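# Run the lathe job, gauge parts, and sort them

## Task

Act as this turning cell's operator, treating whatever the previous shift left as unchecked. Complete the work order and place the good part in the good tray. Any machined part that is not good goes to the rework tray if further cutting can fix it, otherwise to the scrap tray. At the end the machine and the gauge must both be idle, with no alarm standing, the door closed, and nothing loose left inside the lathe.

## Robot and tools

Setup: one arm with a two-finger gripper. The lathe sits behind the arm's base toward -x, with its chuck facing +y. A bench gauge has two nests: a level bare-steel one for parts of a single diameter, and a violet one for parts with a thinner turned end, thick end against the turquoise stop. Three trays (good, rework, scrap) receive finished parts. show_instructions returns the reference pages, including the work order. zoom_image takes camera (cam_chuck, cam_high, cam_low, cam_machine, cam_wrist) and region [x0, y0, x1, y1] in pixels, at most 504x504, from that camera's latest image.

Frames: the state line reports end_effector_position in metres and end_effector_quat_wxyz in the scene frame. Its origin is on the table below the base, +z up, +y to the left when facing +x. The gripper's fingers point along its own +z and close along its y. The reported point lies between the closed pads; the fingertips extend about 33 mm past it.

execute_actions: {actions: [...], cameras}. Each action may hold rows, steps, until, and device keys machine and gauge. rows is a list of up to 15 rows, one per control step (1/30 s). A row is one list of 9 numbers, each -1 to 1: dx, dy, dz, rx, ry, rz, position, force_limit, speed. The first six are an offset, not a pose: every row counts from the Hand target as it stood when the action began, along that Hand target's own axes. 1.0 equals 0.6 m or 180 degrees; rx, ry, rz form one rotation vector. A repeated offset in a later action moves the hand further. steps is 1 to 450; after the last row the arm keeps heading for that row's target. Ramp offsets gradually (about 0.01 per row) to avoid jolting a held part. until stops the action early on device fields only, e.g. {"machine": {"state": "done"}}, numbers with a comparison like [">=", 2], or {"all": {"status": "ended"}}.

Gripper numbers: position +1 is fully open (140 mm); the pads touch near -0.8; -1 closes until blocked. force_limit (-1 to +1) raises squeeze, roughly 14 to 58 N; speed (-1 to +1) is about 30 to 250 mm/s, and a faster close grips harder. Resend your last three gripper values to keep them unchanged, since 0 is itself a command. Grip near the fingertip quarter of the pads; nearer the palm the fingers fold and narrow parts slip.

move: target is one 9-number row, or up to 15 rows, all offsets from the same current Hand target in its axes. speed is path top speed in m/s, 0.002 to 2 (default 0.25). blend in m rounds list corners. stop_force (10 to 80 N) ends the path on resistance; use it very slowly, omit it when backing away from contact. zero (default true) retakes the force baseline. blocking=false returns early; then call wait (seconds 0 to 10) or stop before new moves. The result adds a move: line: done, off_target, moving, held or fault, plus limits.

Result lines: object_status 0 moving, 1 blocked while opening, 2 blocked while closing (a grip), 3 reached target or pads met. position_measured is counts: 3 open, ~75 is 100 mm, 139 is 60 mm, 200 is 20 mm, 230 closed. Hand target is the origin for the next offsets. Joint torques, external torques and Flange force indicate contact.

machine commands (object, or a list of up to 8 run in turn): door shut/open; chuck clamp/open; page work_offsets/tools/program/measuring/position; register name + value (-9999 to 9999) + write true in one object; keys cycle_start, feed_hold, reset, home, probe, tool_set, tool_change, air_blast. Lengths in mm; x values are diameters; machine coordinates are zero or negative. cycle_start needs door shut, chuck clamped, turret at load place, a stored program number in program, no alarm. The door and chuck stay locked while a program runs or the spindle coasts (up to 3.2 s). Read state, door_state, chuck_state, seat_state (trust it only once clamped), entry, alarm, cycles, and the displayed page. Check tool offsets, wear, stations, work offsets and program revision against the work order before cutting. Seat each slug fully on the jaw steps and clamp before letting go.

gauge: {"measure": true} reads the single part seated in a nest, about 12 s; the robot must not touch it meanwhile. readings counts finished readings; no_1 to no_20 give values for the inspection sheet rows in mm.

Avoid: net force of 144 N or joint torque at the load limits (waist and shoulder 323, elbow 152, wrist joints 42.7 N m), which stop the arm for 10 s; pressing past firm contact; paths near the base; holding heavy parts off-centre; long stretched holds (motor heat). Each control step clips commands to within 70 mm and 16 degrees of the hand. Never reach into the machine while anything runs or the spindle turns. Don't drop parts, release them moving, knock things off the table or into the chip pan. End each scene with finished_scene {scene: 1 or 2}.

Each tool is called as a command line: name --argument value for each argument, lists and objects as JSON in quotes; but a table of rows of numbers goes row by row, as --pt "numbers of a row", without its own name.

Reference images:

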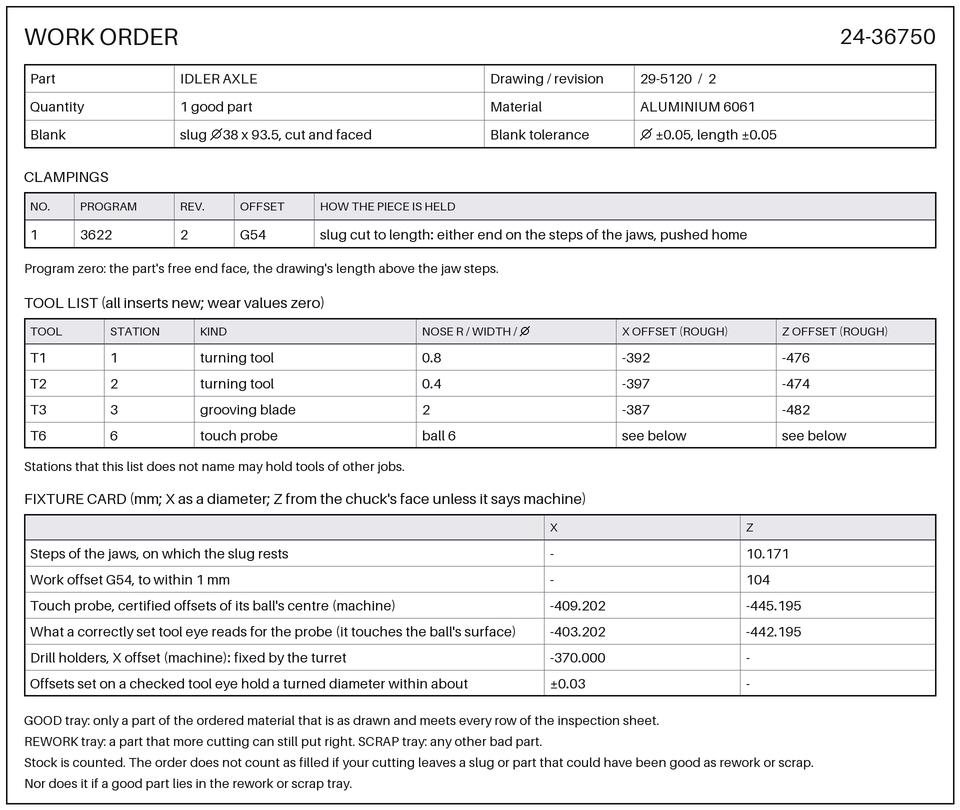

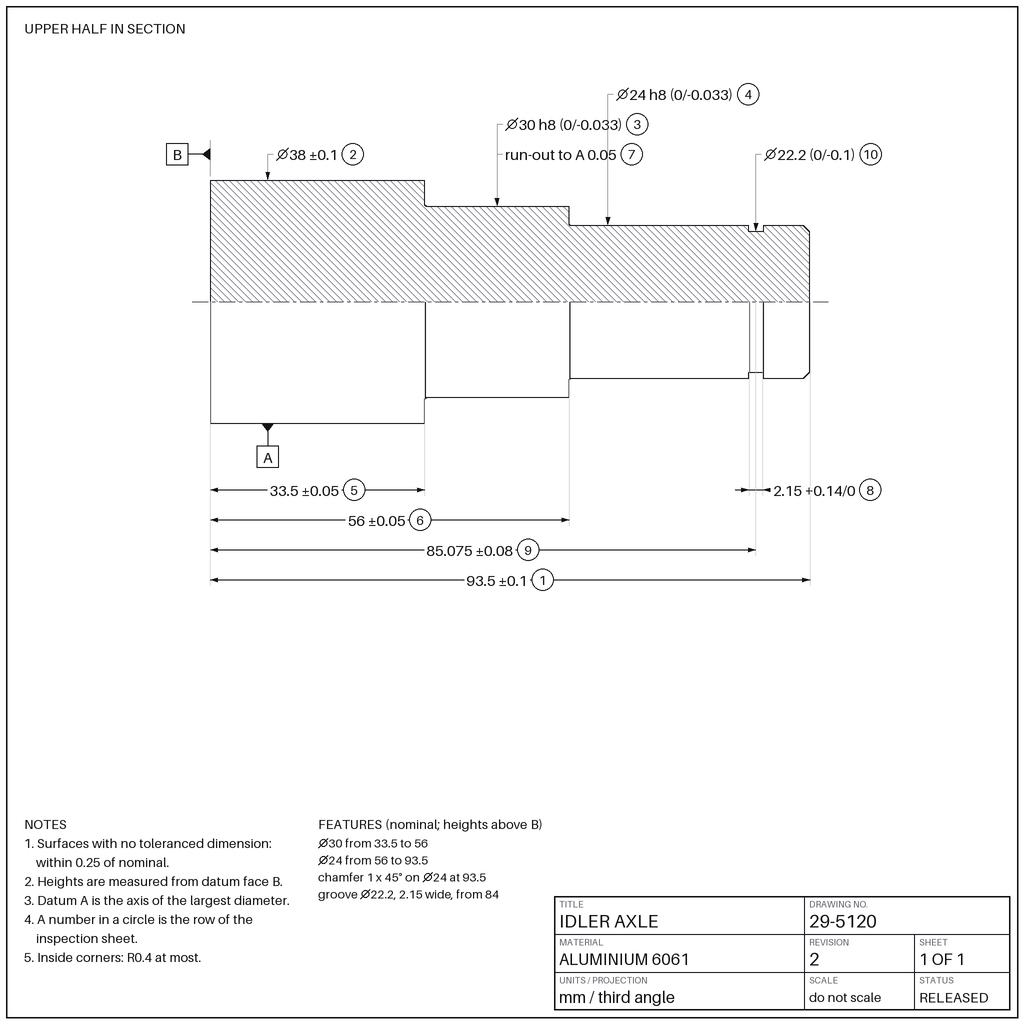

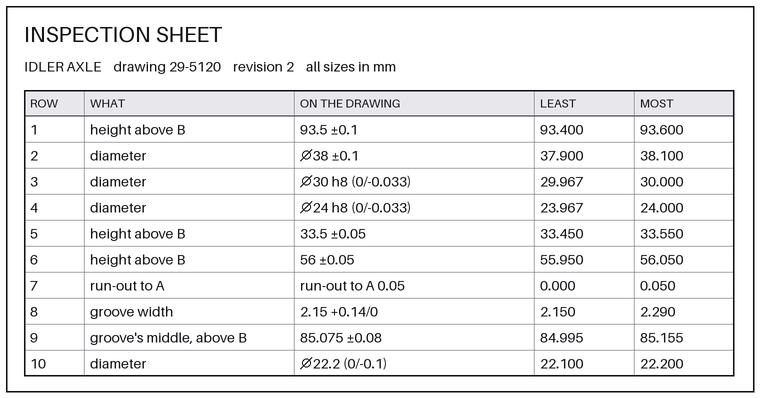

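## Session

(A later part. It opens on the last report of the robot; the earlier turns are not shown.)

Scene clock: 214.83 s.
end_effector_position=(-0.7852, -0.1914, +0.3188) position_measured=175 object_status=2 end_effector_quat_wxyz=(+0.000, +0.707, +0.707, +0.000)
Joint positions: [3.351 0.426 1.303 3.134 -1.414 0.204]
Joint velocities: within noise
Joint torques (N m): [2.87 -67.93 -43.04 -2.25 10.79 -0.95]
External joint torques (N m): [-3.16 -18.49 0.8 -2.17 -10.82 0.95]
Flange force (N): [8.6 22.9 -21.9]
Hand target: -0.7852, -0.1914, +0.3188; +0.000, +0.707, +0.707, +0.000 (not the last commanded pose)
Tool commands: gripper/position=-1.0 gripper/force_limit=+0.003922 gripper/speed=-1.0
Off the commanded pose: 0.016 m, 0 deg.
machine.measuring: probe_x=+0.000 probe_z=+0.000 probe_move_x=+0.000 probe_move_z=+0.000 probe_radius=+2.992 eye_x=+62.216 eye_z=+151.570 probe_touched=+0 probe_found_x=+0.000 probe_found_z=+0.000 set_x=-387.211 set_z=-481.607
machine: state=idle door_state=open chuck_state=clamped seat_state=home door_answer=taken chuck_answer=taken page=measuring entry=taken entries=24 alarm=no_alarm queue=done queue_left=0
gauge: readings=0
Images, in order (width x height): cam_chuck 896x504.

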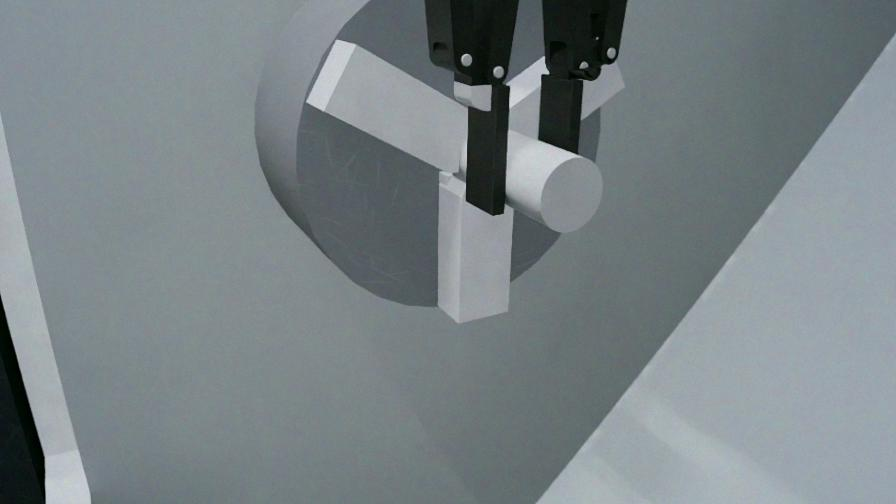

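execute_actions --actions '[{"rows":[[0,0,0,0,0,0,-0.05,0,-1]],"steps":45}]' --cameras '[]'

move --pt "0 0 -0.25 0 0 0 -0.05 0 -1" --pt "0.1 0.25 -0.5 0 0 0 -0.05 0 -1" --speed 0.25 --blend 0.03 --cameras '["cam_chuck", "cam_machine", "cam_wrist"]'

Scene clock: 217.47 s.
end_effector_position=(-0.7852, -0.1914, +0.3188) position_measured=135 object_status=3 end_effector_quat_wxyz=(+0.000, +0.707, +0.707, +0.000)
Joint positions: [3.351 0.426 1.303 3.134 -1.414 0.204]
Joint velocities: within noise
Joint torques (N m): [-1.6 -86.71 -41.11 -4.32 0 0.04]
External joint torques (N m): [1.46 -0.19 -1.25 -0.11 -0.04 -0.04]
Flange force (N): [-2.4 -2.3 -1.9]
Hand target: -0.7852, -0.1914, +0.3188; +0.000, +0.707, +0.707, +0.000
Off the commanded pose: 0.000 m, 0 deg.
machine.measuring: probe_x=+0.000 probe_z=+0.000 probe_move_x=+0.000 probe_move_z=+0.000 probe_radius=+2.992 eye_x=+62.216 eye_z=+151.570 probe_touched=+0 probe_found_x=+0.000 probe_found_z=+0.000 set_x=-387.211 set_z=-481.607
machine: state=idle door_state=open chuck_state=clamped seat_state=home door_answer=taken chuck_answer=taken page=measuring entry=taken entries=24 alarm=no_alarm queue=done queue_left=0
gauge: readings=0
No camera images: "cameras" was empty.

Scene clock: 228.90 s.
end_effector_position=(-0.6785, -0.1492, +0.5745) position_measured=135 object_status=3 end_effector_quat_wxyz=(+0.000, +0.707, +0.707, +0.000)
Joint positions: [3.324 0.248 1.085 3.135 -1.81 0.174]
Joint velocities: within noise
Joint torques (N m): [-2.53 -87.55 -51.01 -7.64 0.03 0.01]
External joint torques (N m): [2.17 19.68 9.44 3.28 -0.06 -0.01]
External joint torques when the fault began: [3.97 96.87 48.3 16.56 -0.36 0.05]
Flange force (N): [-6.2 -12.6 13.9]
Flange force when the fault began (N): [-20.2 -59.8 73.0]
Hand target: -0.6785, -0.1492, +0.5745; +0.000, +0.707, +0.707, +0.000 (not the last commanded pose)
Tool commands: gripper/position=-0.05098 gripper/force_limit=+0.003922 gripper/speed=-1.0
Off the commanded pose: 0.065 m, 0 deg.
FORCE FAULT: contact force on the arm reached its limit, and the arm stopped for 10 seconds. The contact can be on any part of the arm, not only on its tool. The arm's remaining commands of this call were not run. The arm's target is now where it stood when the stop ended, not its last command. The arm accepts commands again.
machine.measuring: probe_x=+0.000 probe_z=+0.000 probe_move_x=+0.000 probe_move_z=+0.000 probe_radius=+2.992 eye_x=+62.216 eye_z=+151.570 probe_touched=+0 probe_found_x=+0.000 probe_found_z=+0.000 set_x=-387.211 set_z=-481.607
machine: state=idle door_state=open chuck_state=clamped seat_state=home door_answer=taken chuck_answer=taken page=measuring entry=taken entries=24 alarm=no_alarm queue=done queue_left=0
gauge: readings=0
move: fault; path passed 1 of 2 targets
Images, in order (width x height): cam_chuck 896x504, cam_machine 896x504, cam_wrist 896x504.

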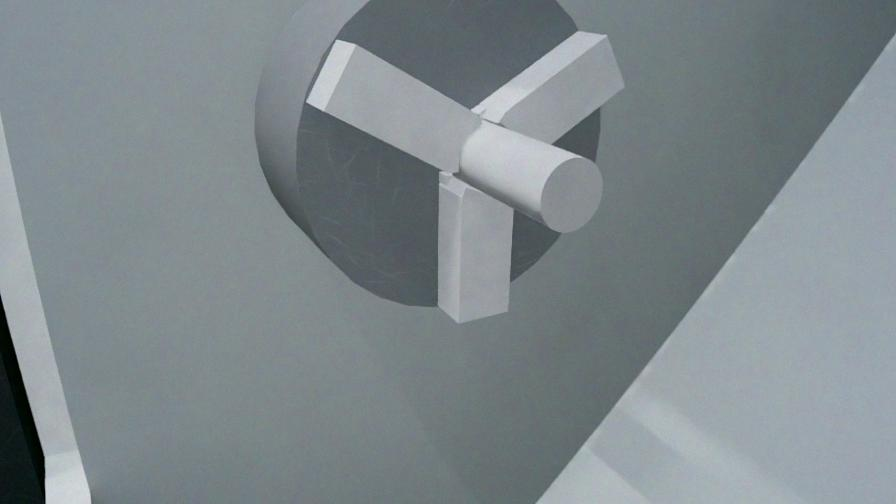

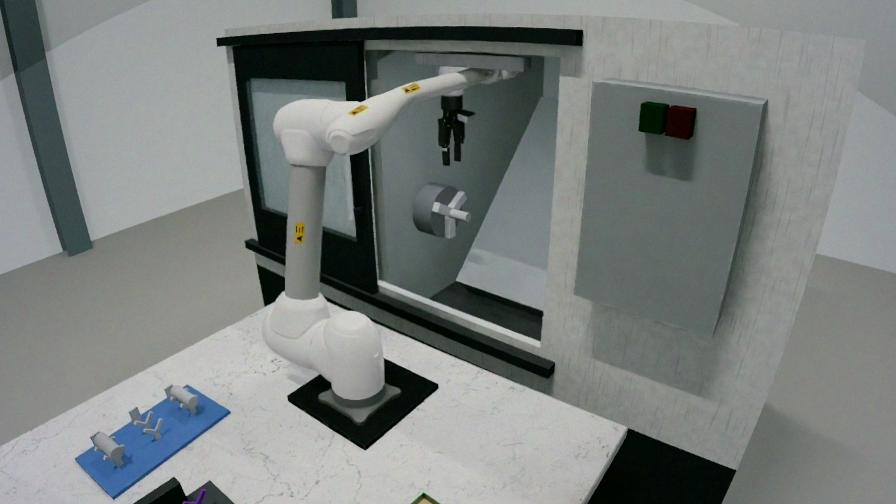

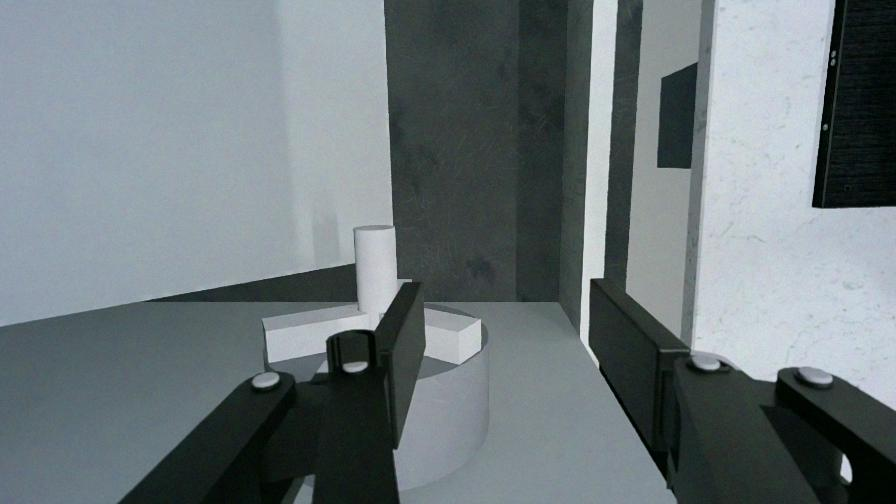

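move --target '[0, 0, 0.18, 0, 0, 0, -0.05098, 0.003922, -1]' --speed 0.15 --cameras '[]'

move --target '[0.28, 0.35, 0, 0, 0, 0, -0.05098, 0.003922, -1]' --speed 0.25 --cameras '["cam_machine", "cam_wrist"]'

Scene clock: 231.57 s.
end_effector_position=(-0.6786, -0.1493, +0.4666) position_measured=135 object_status=3 end_effector_quat_wxyz=(+0.000, +0.707, +0.707, +0.000)
Joint positions: [3.323 0.222 1.313 3.135 -1.608 0.175]
Joint velocities: within noise
Joint torques (N m): [-1.91 -67.47 -41.11 -4.29 0.12 0]
External joint torques (N m): [1.71 0.69 -1.75 -0.19 -0.15 0]
Flange force (N): [-3.5 -4.3 -3.6]
Hand target: -0.6786, -0.1493, +0.4665; +0.000, +0.707, +0.707, +0.000
Off the commanded pose: 0.000 m, 0 deg.
machine.measuring: probe_x=+0.000 probe_z=+0.000 probe_move_x=+0.000 probe_move_z=+0.000 probe_radius=+2.992 eye_x=+62.216 eye_z=+151.570 probe_touched=+0 probe_found_x=+0.000 probe_found_z=+0.000 set_x=-387.211 set_z=-481.607
machine: state=idle door_state=open chuck_state=clamped seat_state=home door_answer=taken chuck_answer=taken page=measuring entry=taken entries=24 alarm=no_alarm queue=done queue_left=0
gauge: readings=0
move: done
No camera images: "cameras" was empty.

Scene clock: 233.13 s.
end_effector_position=(-0.4686, +0.0186, +0.4664) position_measured=135 object_status=3 end_effector_quat_wxyz=(+0.000, +0.707, +0.707, +0.000)
Joint positions: [3.047 -0.148 1.696 3.135 -1.593 -0.102]
Joint velocities: within noise
Joint torques (N m): [-0.89 -29.3 -41.41 -4.37 0.01 -0.02]
External joint torques (N m): [0.72 1.67 -1.45 -0.13 -0.02 0.02]
Flange force (N): [-1.4 -4.9 -2.7]
Hand target: -0.4685, +0.0187, +0.4664; +0.000, +0.707, +0.707, +0.000
Off the commanded pose: 0.000 m, 0 deg.
machine.measuring: probe_x=+0.000 probe_z=+0.000 probe_move_x=+0.000 probe_move_z=+0.000 probe_radius=+2.992 eye_x=+62.216 eye_z=+151.570 probe_touched=+0 probe_found_x=+0.000 probe_found_z=+0.000 set_x=-387.211 set_z=-481.607
machine: state=idle door_state=open chuck_state=clamped seat_state=home door_answer=taken chuck_answer=taken page=measuring entry=taken entries=24 alarm=no_alarm queue=done queue_left=0
gauge: readings=0
move: done
Images, in order (width x height): cam_machine 896x504, cam_wrist 896x504.

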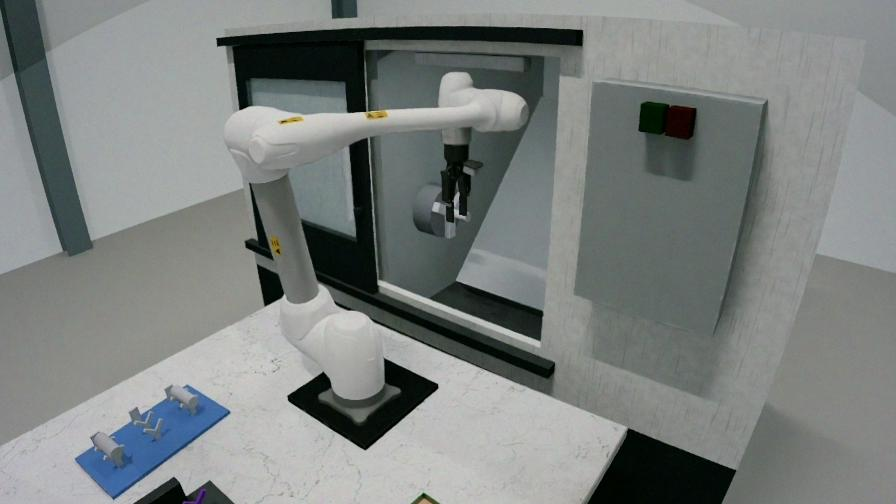

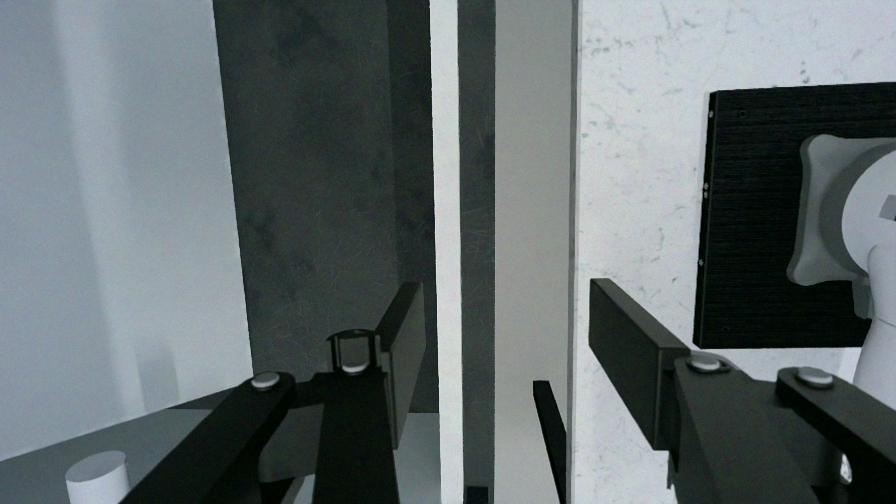

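move --target '[0.51, 0.45, 0, 0, 0, 0.3, -0.05098, 0.003922, -1]' --speed 0.25 --cameras '["cam_machine", "cam_wrist"]'

Scene clock: 236.40 s.
end_effector_position=(-0.1985, +0.3246, +0.4661) position_measured=135 object_status=3 end_effector_quat_wxyz=(+0.000, +0.951, +0.309, +0.000)
Joint positions: [2.042 -0.301 1.807 3.139 -1.629 -0.164]
Joint velocities: within noise
Joint torques (N m): [-3.25 -13.16 -41.46 -4.32 -0.07 0.08]
External joint torques (N m): [3.09 1.67 -1.4 -0.17 0.09 -0.08]
Flange force (N): [-7.6 -5.7 -2.6]
Hand target: -0.1985, +0.3246, +0.4661; +0.000, +0.951, +0.309, +0.000
Off the commanded pose: 0.000 m, 0 deg.
machine.measuring: probe_x=+0.000 probe_z=+0.000 probe_move_x=+0.000 probe_move_z=+0.000 probe_radius=+2.992 eye_x=+62.216 eye_z=+151.570 probe_touched=+0 probe_found_x=+0.000 probe_found_z=+0.000 set_x=-387.211 set_z=-481.607
machine: state=idle door_state=open chuck_state=clamped seat_state=home door_answer=taken chuck_answer=taken page=measuring entry=taken entries=24 alarm=no_alarm queue=done queue_left=0
gauge: readings=0
move: done
Images, in order (width x height): cam_machine 896x504, cam_wrist 896x504.

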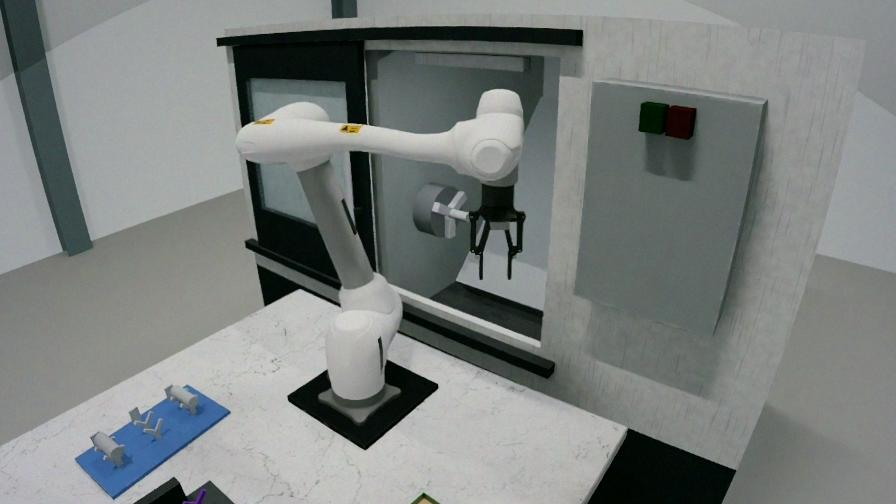

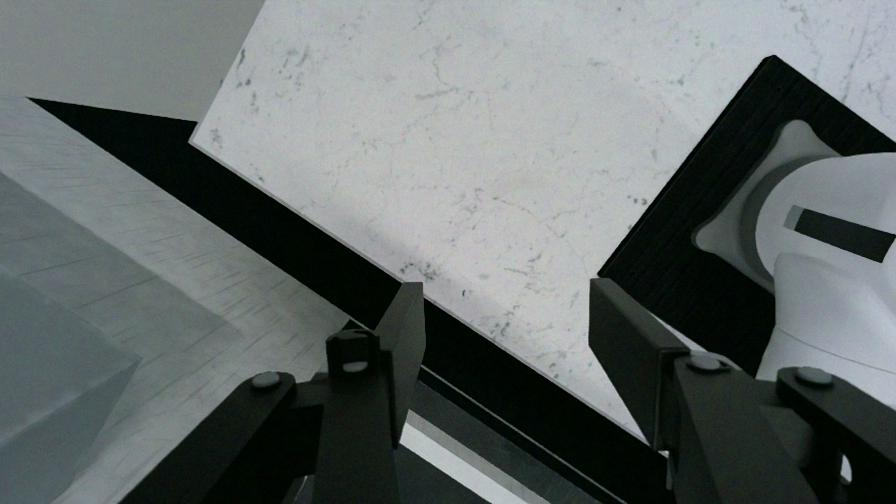

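execute_actions --actions '[{"machine":[{"door":"shut","page":"measuring"},{"register":"tool_call","value":6,"write":true},{"tool_change":true},{"register":"probe_x","value":12,"write":true},{"register":"probe_z","value":118,"write":true},{"register":"probe_move_z","value":-20,"write":true},{"probe":true}],"steps":450,"until":{"machine":{"queue":["!=","running"]}}},{"steps":300,"until":{"machine":{"queue":["!=","running"]}}}]' --cameras '["cam_chuck"]'

Scene clock: 253.30 s.
end_effector_position=(-0.1985, +0.3246, +0.4661) position_measured=135 object_status=3 end_effector_quat_wxyz=(+0.000, +0.951, +0.309, +0.000)
Joint positions: [2.042 -0.301 1.807 3.139 -1.629 -0.164]
Joint velocities: within noise
Joint torques (N m): [-2.09 -12.86 -41.52 -4.32 0.04 0.04]
External joint torques (N m): [1.91 1.59 -1.29 -0.16 -0.01 -0.04]
External joint torques at the end of the 1st action: [1.86 1.07 -1.35 -0.19 0.03 -0.07]
Flange force (N): [-4.6 -4.9 -2.6]
Flange force at the end of the 1st action (N): [-4.5 -4.1 -2.6]
Hand target: -0.1985, +0.3246, +0.4661; +0.000, +0.951, +0.309, +0.000
Tool commands: gripper/position=-0.05098 gripper/force_limit=+0.003922 gripper/speed=-1.0
Off the commanded pose: 0.000 m, 0 deg.
machine.measuring: probe_x=+12.000 probe_z=+118.000 probe_move_x=+0.000 probe_move_z=-20.000 probe_radius=+2.992 eye_x=+62.216 eye_z=+151.570 probe_touched=+1 probe_found_x=+12.000 probe_found_z=+103.753 set_x=-387.211 set_z=-481.607
machine: state=idle door_state=shut chuck_state=clamped seat_state=home door_answer=taken chuck_answer=taken page=measuring entry=taken entries=30 alarm=no_alarm queue=done queue_left=0
gauge: readings=0
Images, in order (width x height): cam_chuck 896x504.

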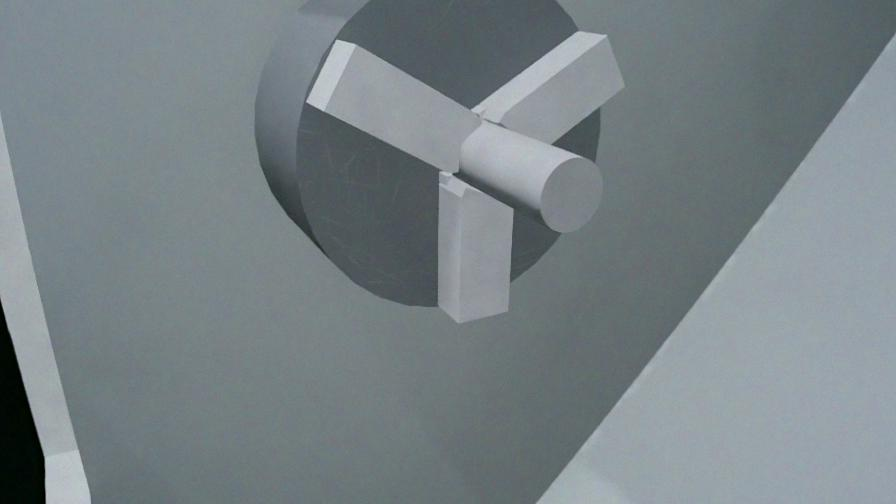

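execute_actions --actions '[{"machine":[{"register":"probe_x","value":60,"write":true},{"register":"probe_z","value":95,"write":true},{"register":"probe_move_z","value":0,"write":true},{"register":"probe_move_x","value":-30,"write":true},{"probe":true}],"steps":450,"until":{"machine":{"queue":["!=","running"]}}},{"steps":150,"until":{"machine":{"queue":["!=","running"]}}}]' --cameras '["cam_chuck"]'

execute_actions --actions '[{"machine":[{"register":"probe_z","value":55,"write":true},{"probe":true}],"steps":450,"until":{"machine":{"queue":["!=","running"]}}},{"steps":150,"until":{"machine":{"queue":["!=","running"]}}}]' --cameras '[]'

execute_actions --actions '[{"machine":[{"register":"probe_x","value":-24,"write":true},{"register":"probe_z","value":118,"write":true},{"register":"probe_move_x","value":0,"write":true},{"register":"probe_move_z","value":-20,"write":true},{"probe":true}],"steps":450,"until":{"machine":{"queue":["!=","running"]}}},{"steps":150,"until":{"machine":{"queue":["!=","running"]}}}]' --cameras '[]'

Scene clock: 262.57 s.
end_effector_position=(-0.1985, +0.3246, +0.4661) position_measured=135 object_status=3 end_effector_quat_wxyz=(+0.000, +0.951, +0.309, +0.000)
Joint positions: [2.042 -0.301 1.807 3.139 -1.629 -0.164]
Joint velocities: within noise
Joint torques (N m): [-1.94 -13.23 -41.46 -4.33 0.14 0.1]
External joint torques (N m): [1.78 2.22 -1.3 -0.14 -0.11 -0.11]
External joint torques at the end of the 1st action: [1.93 2.26 -1.32 -0.16 -0.07 -0.04]
Flange force (N): [-4.0 -5.8 -2.8]
Flange force at the end of the 1st action (N): [-4.6 -6.0 -2.8]
Hand target: -0.1985, +0.3246, +0.4661; +0.000, +0.951, +0.309, +0.000
Tool commands: gripper/position=-0.05098 gripper/force_limit=+0.003922 gripper/speed=-1.0
Off the commanded pose: 0.000 m, 0 deg.
machine.measuring: probe_x=+60.000 probe_z=+95.000 probe_move_x=-30.000 probe_move_z=+0.000 probe_radius=+2.992 eye_x=+62.216 eye_z=+151.570 probe_touched=+1 probe_found_x=+38.031 probe_found_z=+95.000 set_x=-387.211 set_z=-481.607
machine: state=idle door_state=shut chuck_state=clamped seat_state=home door_answer=taken chuck_answer=taken page=measuring entry=taken entries=35 alarm=no_alarm queue=done queue_left=0
gauge: readings=0
Images, in order (width x height): cam_chuck 896x504.

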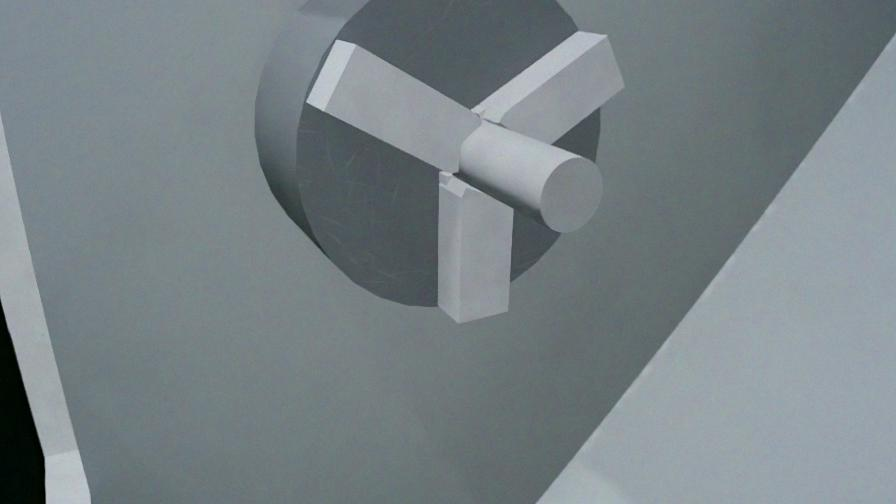

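Scene clock: 268.73 s.
end_effector_position=(-0.1985, +0.3246, +0.4661) position_measured=135 object_status=3 end_effector_quat_wxyz=(+0.000, +0.951, +0.309, +0.000)
Joint positions: [2.042 -0.301 1.807 3.139 -1.629 -0.164]
Joint velocities: within noise
Joint torques (N m): [-2.41 -12.67 -41.52 -4.27 0.02 0.04]
External joint torques (N m): [2.38 1.09 -1.33 -0.2 0 -0.04]
External joint torques at the end of the 1st action: [1.64 2.2 -1.21 -0.15 0.05 -0.08]
Flange force (N): [-5.9 -4.3 -2.6]
Flange force at the end of the 1st action (N): [-3.8 -5.7 -2.4]
Hand target: -0.1985, +0.3246, +0.4661; +0.000, +0.951, +0.309, +0.000
Tool commands: gripper/position=-0.05098 gripper/force_limit=+0.003922 gripper/speed=-1.0
Off the commanded pose: 0.000 m, 0 deg.
machine.measuring: probe_x=+60.000 probe_z=+55.000 probe_move_x=-30.000 probe_move_z=+0.000 probe_radius=+2.992 eye_x=+62.216 eye_z=+151.570 probe_touched=+1 probe_found_x=+38.024 probe_found_z=+55.000 set_x=-387.211 set_z=-481.607
machine: state=idle door_state=shut chuck_state=clamped seat_state=home door_answer=taken chuck_answer=taken page=measuring entry=taken entries=37 alarm=no_alarm queue=done queue_left=0
gauge: readings=0
No camera images: "cameras" was empty.

Scene clock: 276.23 s.
end_effector_position=(-0.1985, +0.3246, +0.4661) position_measured=135 object_status=3 end_effector_quat_wxyz=(+0.000, +0.951, +0.309, +0.000)
Joint positions: [2.042 -0.301 1.807 3.139 -1.629 -0.164]
Joint velocities: within noise
Joint torques (N m): [-1.44 -13.3 -41.31 -4.37 0.03 0.11]
External joint torques (N m): [1.29 2.02 -1.48 -0.1 -0.01 -0.11]
External joint torques at the end of the 1st action: [1.67 1.74 -1.31 -0.15 -0.05 -0.05]
Flange force (N): [-2.8 -5.5 -3.0]
Flange force at the end of the 1st action (N): [-4.0 -5.0 -2.7]
Hand target: -0.1985, +0.3246, +0.4661; +0.000, +0.951, +0.309, +0.000
Tool commands: gripper/position=-0.05098 gripper/force_limit=+0.003922 gripper/speed=-1.0
Off the commanded pose: 0.000 m, 0 deg.
machine.measuring: probe_x=-24.000 probe_z=+118.000 probe_move_x=+0.000 probe_move_z=-20.000 probe_radius=+2.992 eye_x=+62.216 eye_z=+151.570 probe_touched=+1 probe_found_x=-24.000 probe_found_z=+103.754 set_x=-387.211 set_z=-481.607
machine: state=idle door_state=shut chuck_state=clamped seat_state=home door_answer=taken chuck_answer=taken page=measuring entry=taken entries=42 alarm=no_alarm queue=done queue_left=0
gauge: readings=0
No camera images: "cameras" was empty.

execute_actions --actions '[{"machine":{"door":"open"},"steps":90,"until":{"machine":{"door_state":"open"}}}]' --cameras '[]'

move --target '[-0.036, -0.679, 0, 0, 0, -0.3, -0.05, 0, -1]' --speed 0.25 --cameras '[]'

Scene clock: 281.60 s.
end_effector_position=(-0.1985, +0.3246, +0.4661) position_measured=135 object_status=3 end_effector_quat_wxyz=(+0.000, +0.951, +0.309, +0.000)
Joint positions: [2.042 -0.301 1.807 3.139 -1.629 -0.164]
Joint velocities: within noise
Joint torques (N m): [-2.47 -12.54 -41.75 -4.34 0.06 0.02]
External joint torques (N m): [2.37 1.44 -1 -0.12 -0.03 -0.02]
Flange force (N): [-5.9 -4.5 -2.1]
Hand target: -0.1985, +0.3246, +0.4661; +0.000, +0.951, +0.309, +0.000
Tool commands: gripper/position=-0.05098 gripper/force_limit=+0.003922 gripper/speed=-1.0
Off the commanded pose: 0.000 m, 0 deg.
machine.measuring: probe_x=-24.000 probe_z=+118.000 probe_move_x=+0.000 probe_move_z=-20.000 probe_radius=+2.992 eye_x=+62.216 eye_z=+151.570 probe_touched=+1 probe_found_x=-24.000 probe_found_z=+103.754 set_x=-387.211 set_z=-481.607
machine: state=idle door_state=open chuck_state=clamped seat_state=home door_answer=taken chuck_answer=taken page=measuring entry=taken entries=42 alarm=no_alarm queue=running queue_left=0
gauge: readings=0
No camera images: "cameras" was empty.

Scene clock: 292.60 s.
end_effector_position=(-0.3070, +0.4601, +0.4654) position_measured=135 object_status=3 end_effector_quat_wxyz=(+0.001, +0.870, +0.493, +0.001)
Joint positions: [2.111 -0.018 1.574 3.135 -1.581 -0.499]
Joint velocities: within noise
Joint torques (N m): [37.04 -30.46 -51.25 10.16 7.4 -2.16]
External joint torques (N m): [-37.42 -9.66 8.52 -14.62 -7.36 2.16]
External joint torques when the fault began: [-23.85 -34.2 5.41 -11.13 -12.59 -0.07]
Flange force (N): [43.9 57.3 2.8]
Flange force when the fault began (N): [11.2 79.0 -11.9]
Hand target: -0.3070, +0.4601, +0.4654; +0.001, +0.870, +0.493, +0.001 (not the last commanded pose)
Tool commands: gripper/position=-0.05098 gripper/force_limit=+0.003922 gripper/speed=-1.0
Off the commanded pose: 0.234 m, 31 deg.
FORCE FAULT: contact force on the arm reached its limit, and the arm stopped for 10 seconds. The contact can be on any part of the arm, not only on its tool. The arm's remaining commands of this call were not run. The arm's target is now where it stood when the stop ended, not its last command. The arm accepts commands again.
machine.measuring: probe_x=-24.000 probe_z=+118.000 probe_move_x=+0.000 probe_move_z=-20.000 probe_radius=+2.992 eye_x=+62.216 eye_z=+151.570 probe_touched=+1 probe_found_x=-24.000 probe_found_z=+103.754 set_x=-387.211 set_z=-481.607
machine: state=idle door_state=open chuck_state=clamped seat_state=home door_answer=taken chuck_answer=taken page=measuring entry=taken entries=42 alarm=no_alarm queue=done queue_left=0
gauge: readings=0
move: fault
No camera images: "cameras" was empty.

move --target '[-0.102, 0.269, 0, 0, 0, 0, -0.05, 0, -1]' --speed 0.15 --cameras '["cam_machine"]'

Scene clock: 294.97 s.
end_effector_position=(-0.1999, +0.3247, +0.4657) position_measured=135 object_status=3 end_effector_quat_wxyz=(+0.001, +0.870, +0.493, +0.001)
Joint positions: [2.049 -0.299 1.807 3.135 -1.628 -0.561]
Joint velocities: within noise
Joint torques (N m): [-1.84 -12.35 -41.65 -4.33 -0.01 0.07]
External joint torques (N m): [1.7 1.05 -1.11 -0.13 0.05 -0.07]
Flange force (N): [-2.3 -5.0 -2.1]
Hand target: -0.1999, +0.3247, +0.4657; +0.001, +0.870, +0.493, +0.001
Off the commanded pose: 0.000 m, 0 deg.
machine.measuring: probe_x=-24.000 probe_z=+118.000 probe_move_x=+0.000 probe_move_z=-20.000 probe_radius=+2.992 eye_x=+62.216 eye_z=+151.570 probe_touched=+1 probe_found_x=-24.000 probe_found_z=+103.754 set_x=-387.211 set_z=-481.607
machine: state=idle door_state=open chuck_state=clamped seat_state=home door_answer=taken chuck_answer=taken page=measuring entry=taken entries=42 alarm=no_alarm queue=done queue_left=0
gauge: readings=0
move: done
Images, in order (width x height): cam_machine 896x504.

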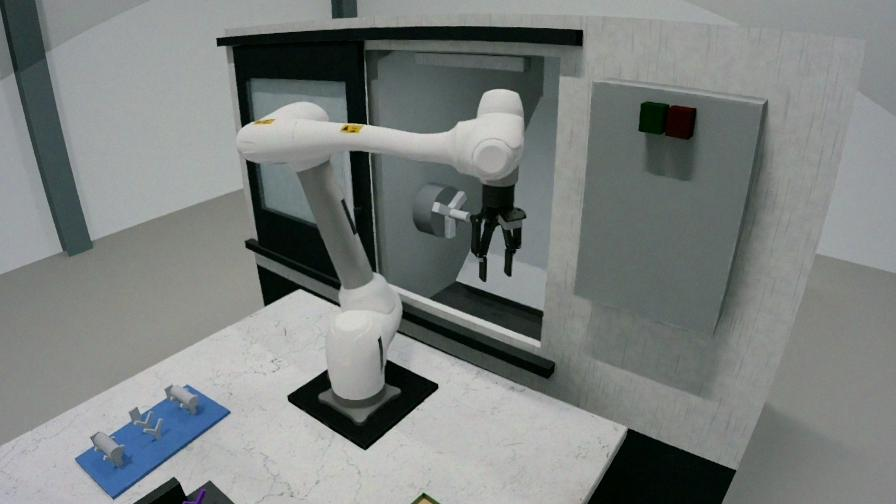

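move --target '[-0.668, -0.122, 0, 0, 0, -0.1717, -0.05, 0, -1]' --speed 0.25 --cameras '[]'

Scene clock: 297.63 s.
end_effector_position=(-0.4685, +0.0184, +0.4649) position_measured=135 object_status=3 end_effector_quat_wxyz=(+0.001, +0.707, +0.707, +0.001)
Joint positions: [3.048 -0.146 1.697 3.134 -1.593 -0.101]
Joint velocities: within noise
Joint torques (N m): [-1 -27.3 -41.66 -4.37 -0.07 0.05]
External joint torques (N m): [0.89 -0.49 -1.09 -0.11 0.05 -0.05]
Flange force (N): [-1.8 -0.9 -1.9]
Hand target: -0.4685, +0.0184, +0.4649; +0.001, +0.707, +0.707, +0.001
Off the commanded pose: 0.000 m, 0 deg.
machine.measuring: probe_x=-24.000 probe_z=+118.000 probe_move_x=+0.000 probe_move_z=-20.000 probe_radius=+2.992 eye_x=+62.216 eye_z=+151.570 probe_touched=+1 probe_found_x=-24.000 probe_found_z=+103.754 set_x=-387.211 set_z=-481.607
machine: state=idle door_state=open chuck_state=clamped seat_state=home door_answer=taken chuck_answer=taken page=measuring entry=taken entries=42 alarm=no_alarm queue=done queue_left=0
gauge: readings=0
move: done
No camera images: "cameras" was empty.

move --pt "-0.347 -0.5265 0 0 0 0 -0.05 0 -1" --pt "-0.349 -0.5265 0.2425 0 0 0 -0.05 0 -1" --speed '[0.25, 0.12]' --cameras '["cam_chuck"]'

execute_actions --actions '[{"rows":[[0,0,0,0,0,0,-1,0,-1]],"steps":60}]' --cameras '["cam_chuck"]'

Scene clock: 301.73 s.
end_effector_position=(-0.7839, -0.1911, +0.3184) position_measured=135 object_status=3 end_effector_quat_wxyz=(+0.001, +0.707, +0.707, +0.001)
Joint positions: [3.35 0.426 1.303 3.135 -1.417 0.202]
Joint velocities: within noise
Joint torques (N m): [-2.2 -87.06 -41.33 -4.25 -0.13 -0.02]
External joint torques (N m): [1.78 0.3 -1 -0.19 0.08 0.02]
Flange force (N): [-2.9 -2.3 -1.2]
Hand target: -0.7839, -0.1911, +0.3184; +0.001, +0.707, +0.707, +0.001
Off the commanded pose: 0.000 m, 0 deg.
machine.measuring: probe_x=-24.000 probe_z=+118.000 probe_move_x=+0.000 probe_move_z=-20.000 probe_radius=+2.992 eye_x=+62.216 eye_z=+151.570 probe_touched=+1 probe_found_x=-24.000 probe_found_z=+103.754 set_x=-387.211 set_z=-481.607
machine: state=idle door_state=open chuck_state=clamped seat_state=home door_answer=taken chuck_answer=taken page=measuring entry=taken entries=42 alarm=no_alarm queue=done queue_left=0
gauge: readings=0
move: done
Images, in order (width x height): cam_chuck 896x504.

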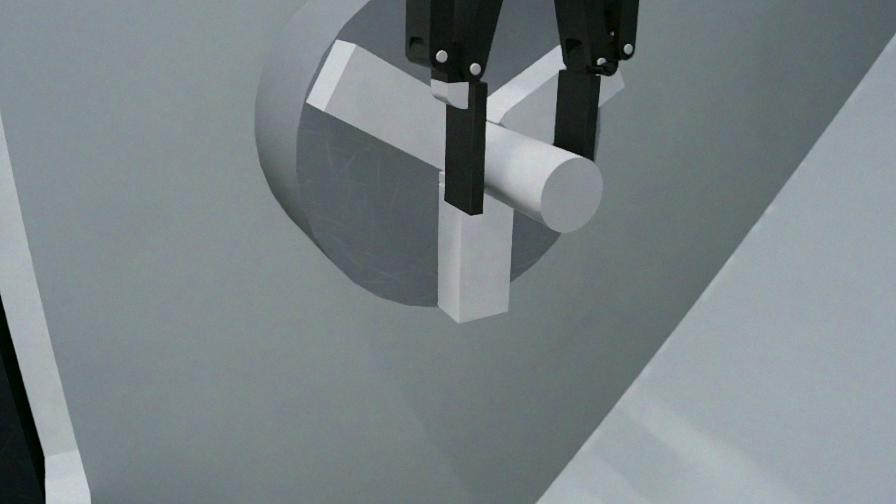

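Scene clock: 303.93 s.
end_effector_position=(-0.7839, -0.1911, +0.3183) position_measured=175 object_status=2 end_effector_quat_wxyz=(+0.001, +0.707, +0.707, +0.001)
Joint positions: [3.35 0.426 1.303 3.135 -1.417 0.202]
Joint velocities: within noise
Joint torques (N m): [7.16 -88 -18.97 -1.32 -15.88 -0.69]
External joint torques (N m): [-7.25 1.57 -23.24 -3.09 15.84 0.69]
Flange force (N): [-3.1 -46.9 -6.1]
Hand target: -0.7839, -0.1911, +0.3184; +0.001, +0.707, +0.707, +0.001
Off the commanded pose: 0.000 m, 0 deg.
machine.measuring: probe_x=-24.000 probe_z=+118.000 probe_move_x=+0.000 probe_move_z=-20.000 probe_radius=+2.992 eye_x=+62.216 eye_z=+151.570 probe_touched=+1 probe_found_x=-24.000 probe_found_z=+103.754 set_x=-387.211 set_z=-481.607
machine: state=idle door_state=open chuck_state=clamped seat_state=home door_answer=taken chuck_answer=taken page=measuring entry=taken entries=42 alarm=no_alarm queue=done queue_left=0
gauge: readings=0
Images, in order (width x height): cam_chuck 896x504.

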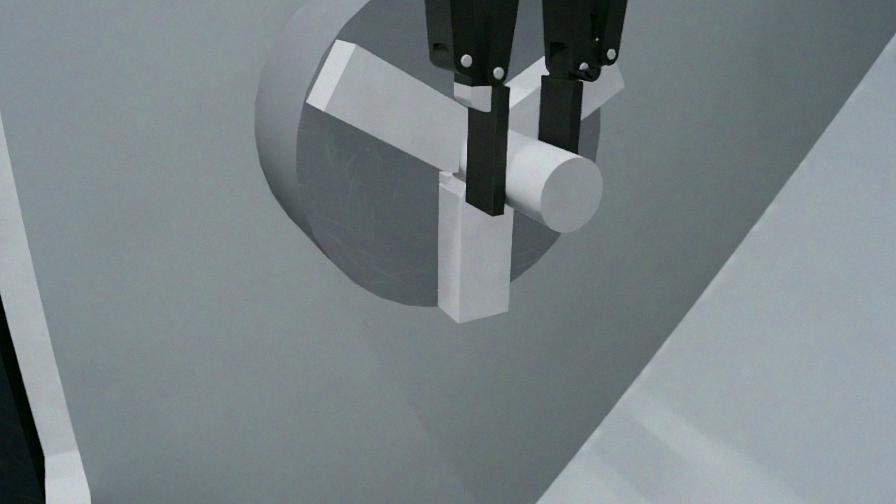

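move --target '[0, -0.0012, 0, 0, 0, 0, -1, 0, -1]' --speed 0.02 --cameras '[]'

execute_actions --actions '[{"machine":{"chuck":"open"},"steps":60}]' --cameras '[]'

move --pt "0.12 0 0 0 0 0 -1 0 -1" --pt "0.347 0.527 -0.242 0 0 0 -1 0 -1" --speed '[0.05, 0.25]' --cameras '["cam_chuck", "cam_machine"]'

Scene clock: 305.60 s.
end_effector_position=(-0.7845, -0.1911, +0.3184) position_measured=175 object_status=2 end_effector_quat_wxyz=(+0.001, +0.707, +0.707, +0.001)
Joint positions: [3.35 0.427 1.301 3.135 -1.418 0.202]
Joint velocities: within noise
Joint torques (N m): [2.2 -78.31 -28.05 -3.01 -4.85 -0.68]
External joint torques (N m): [-2.8 -7.58 -14.01 -1.41 4.81 0.68]
Flange force (N): [-1.6 -17.7 -13.9]
Hand target: -0.7846, -0.1911, +0.3184; +0.001, +0.707, +0.707, +0.001
Off the commanded pose: 0.000 m, 0 deg.
machine.measuring: probe_x=-24.000 probe_z=+118.000 probe_move_x=+0.000 probe_move_z=-20.000 probe_radius=+2.992 eye_x=+62.216 eye_z=+151.570 probe_touched=+1 probe_found_x=-24.000 probe_found_z=+103.754 set_x=-387.211 set_z=-481.607
machine: state=idle door_state=open chuck_state=clamped seat_state=home door_answer=taken chuck_answer=taken page=measuring entry=taken entries=42 alarm=no_alarm queue=done queue_left=0
gauge: readings=0
move: done
No camera images: "cameras" was empty.

Scene clock: 307.80 s.
end_effector_position=(-0.7846, -0.1911, +0.3183) position_measured=175 object_status=2 end_effector_quat_wxyz=(+0.001, +0.707, +0.707, +0.001)
Joint positions: [3.35 0.427 1.301 3.135 -1.418 0.202]
Joint velocities: within noise
Joint torques (N m): [1.24 -88.85 -42.31 -2.93 -0.01 0.02]
External joint torques (N m): [-1.26 2.25 0.06 -1.49 -0.04 -0.02]
Flange force (N): [0.7 -3.8 0.6]
Hand target: -0.7846, -0.1911, +0.3184; +0.001, +0.707, +0.707, +0.001
Tool commands: gripper/position=-1.0 gripper/force_limit=+0.0 gripper/speed=-1.0
Off the commanded pose: 0.000 m, 0 deg.
machine.measuring: probe_x=-24.000 probe_z=+118.000 probe_move_x=+0.000 probe_move_z=-20.000 probe_radius=+2.992 eye_x=+62.216 eye_z=+151.570 probe_touched=+1 probe_found_x=-24.000 probe_found_z=+103.754 set_x=-387.211 set_z=-481.607
machine: state=idle door_state=open chuck_state=open seat_state=open door_answer=taken chuck_answer=taken page=measuring entry=taken entries=42 alarm=no_alarm queue=done queue_left=0
gauge: readings=0
No camera images: "cameras" was empty.

Scene clock: 311.20 s.
end_effector_position=(-0.4689, +0.0171, +0.4645) position_measured=175 object_status=2 end_effector_quat_wxyz=(+0.001, +0.707, +0.707, +0.001)
Joint positions: [3.051 -0.146 1.697 3.134 -1.592 -0.098]
Joint velocities: within noise
Joint torques (N m): [-2.18 -30.8 -43.12 -4.3 -0.05 0.02]
External joint torques (N m): [2.14 3.05 0.35 -0.18 0.03 -0.02]
Flange force (N): [-4.4 -4.9 0.5]
Hand target: -0.4689, +0.0172, +0.4646; +0.001, +0.707, +0.707, +0.001
Off the commanded pose: 0.000 m, 0 deg.
machine.measuring: probe_x=-24.000 probe_z=+118.000 probe_move_x=+0.000 probe_move_z=-20.000 probe_radius=+2.992 eye_x=+62.216 eye_z=+151.570 probe_touched=+1 probe_found_x=-24.000 probe_found_z=+103.754 set_x=-387.211 set_z=-481.607
machine: state=idle door_state=open chuck_state=open seat_state=open door_answer=taken chuck_answer=taken page=measuring entry=taken entries=42 alarm=no_alarm queue=done queue_left=0
gauge: readings=0
move: done
Images, in order (width x height): cam_chuck 896x504, cam_machine 896x504.

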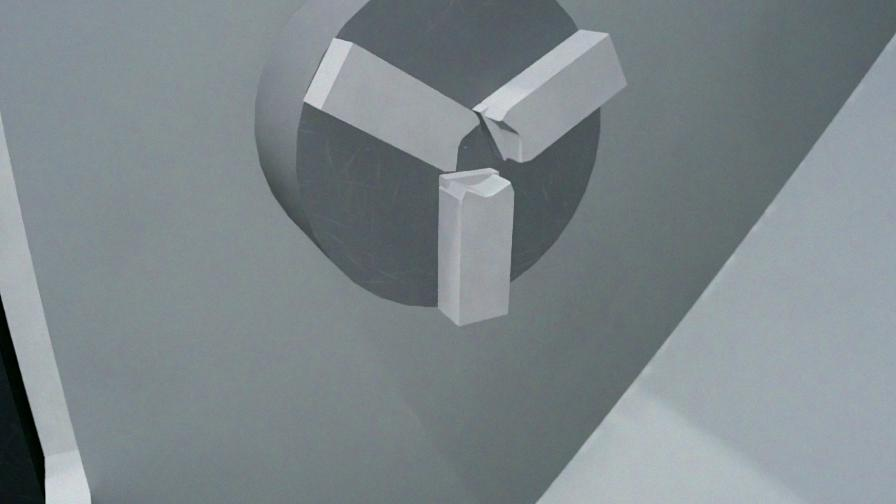

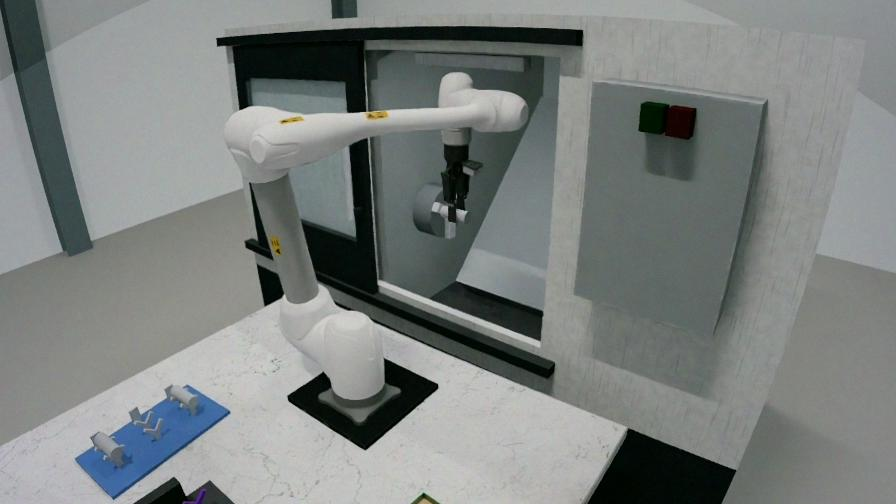

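move --target '[0.5125,0.4507,0,0,0,0.3,-1,0,-1]' --speed 0.3 --cameras '[]'

Scene clock: 317.53 s.
end_effector_position=(-0.1986, +0.3247, +0.4655) position_measured=175 object_status=2 end_effector_quat_wxyz=(+0.000, +0.951, +0.309, +0.002)
Joint positions: [2.045 -0.3 1.808 3.135 -1.628 -0.161]
Joint velocities: within noise
Joint torques (N m): [-2.07 -13.31 -42.57 -4.39 0.03 0.08]
External joint torques (N m): [1.99 1.91 -0.24 -0.09 -0.01 -0.08]
Flange force (N): [-4.8 -4.3 -0.7]
Hand target: -0.1986, +0.3247, +0.4654; +0.000, +0.951, +0.309, +0.002
Off the commanded pose: 0.000 m, 0 deg.
machine.measuring: probe_x=-24.000 probe_z=+118.000 probe_move_x=+0.000 probe_move_z=-20.000 probe_radius=+2.992 eye_x=+62.216 eye_z=+151.570 probe_touched=+1 probe_found_x=-24.000 probe_found_z=+103.754 set_x=-387.211 set_z=-481.607
machine: state=idle door_state=open chuck_state=open seat_state=open door_answer=taken chuck_answer=taken page=measuring entry=taken entries=42 alarm=no_alarm queue=done queue_left=0
gauge: readings=0
move: done
No camera images: "cameras" was empty.


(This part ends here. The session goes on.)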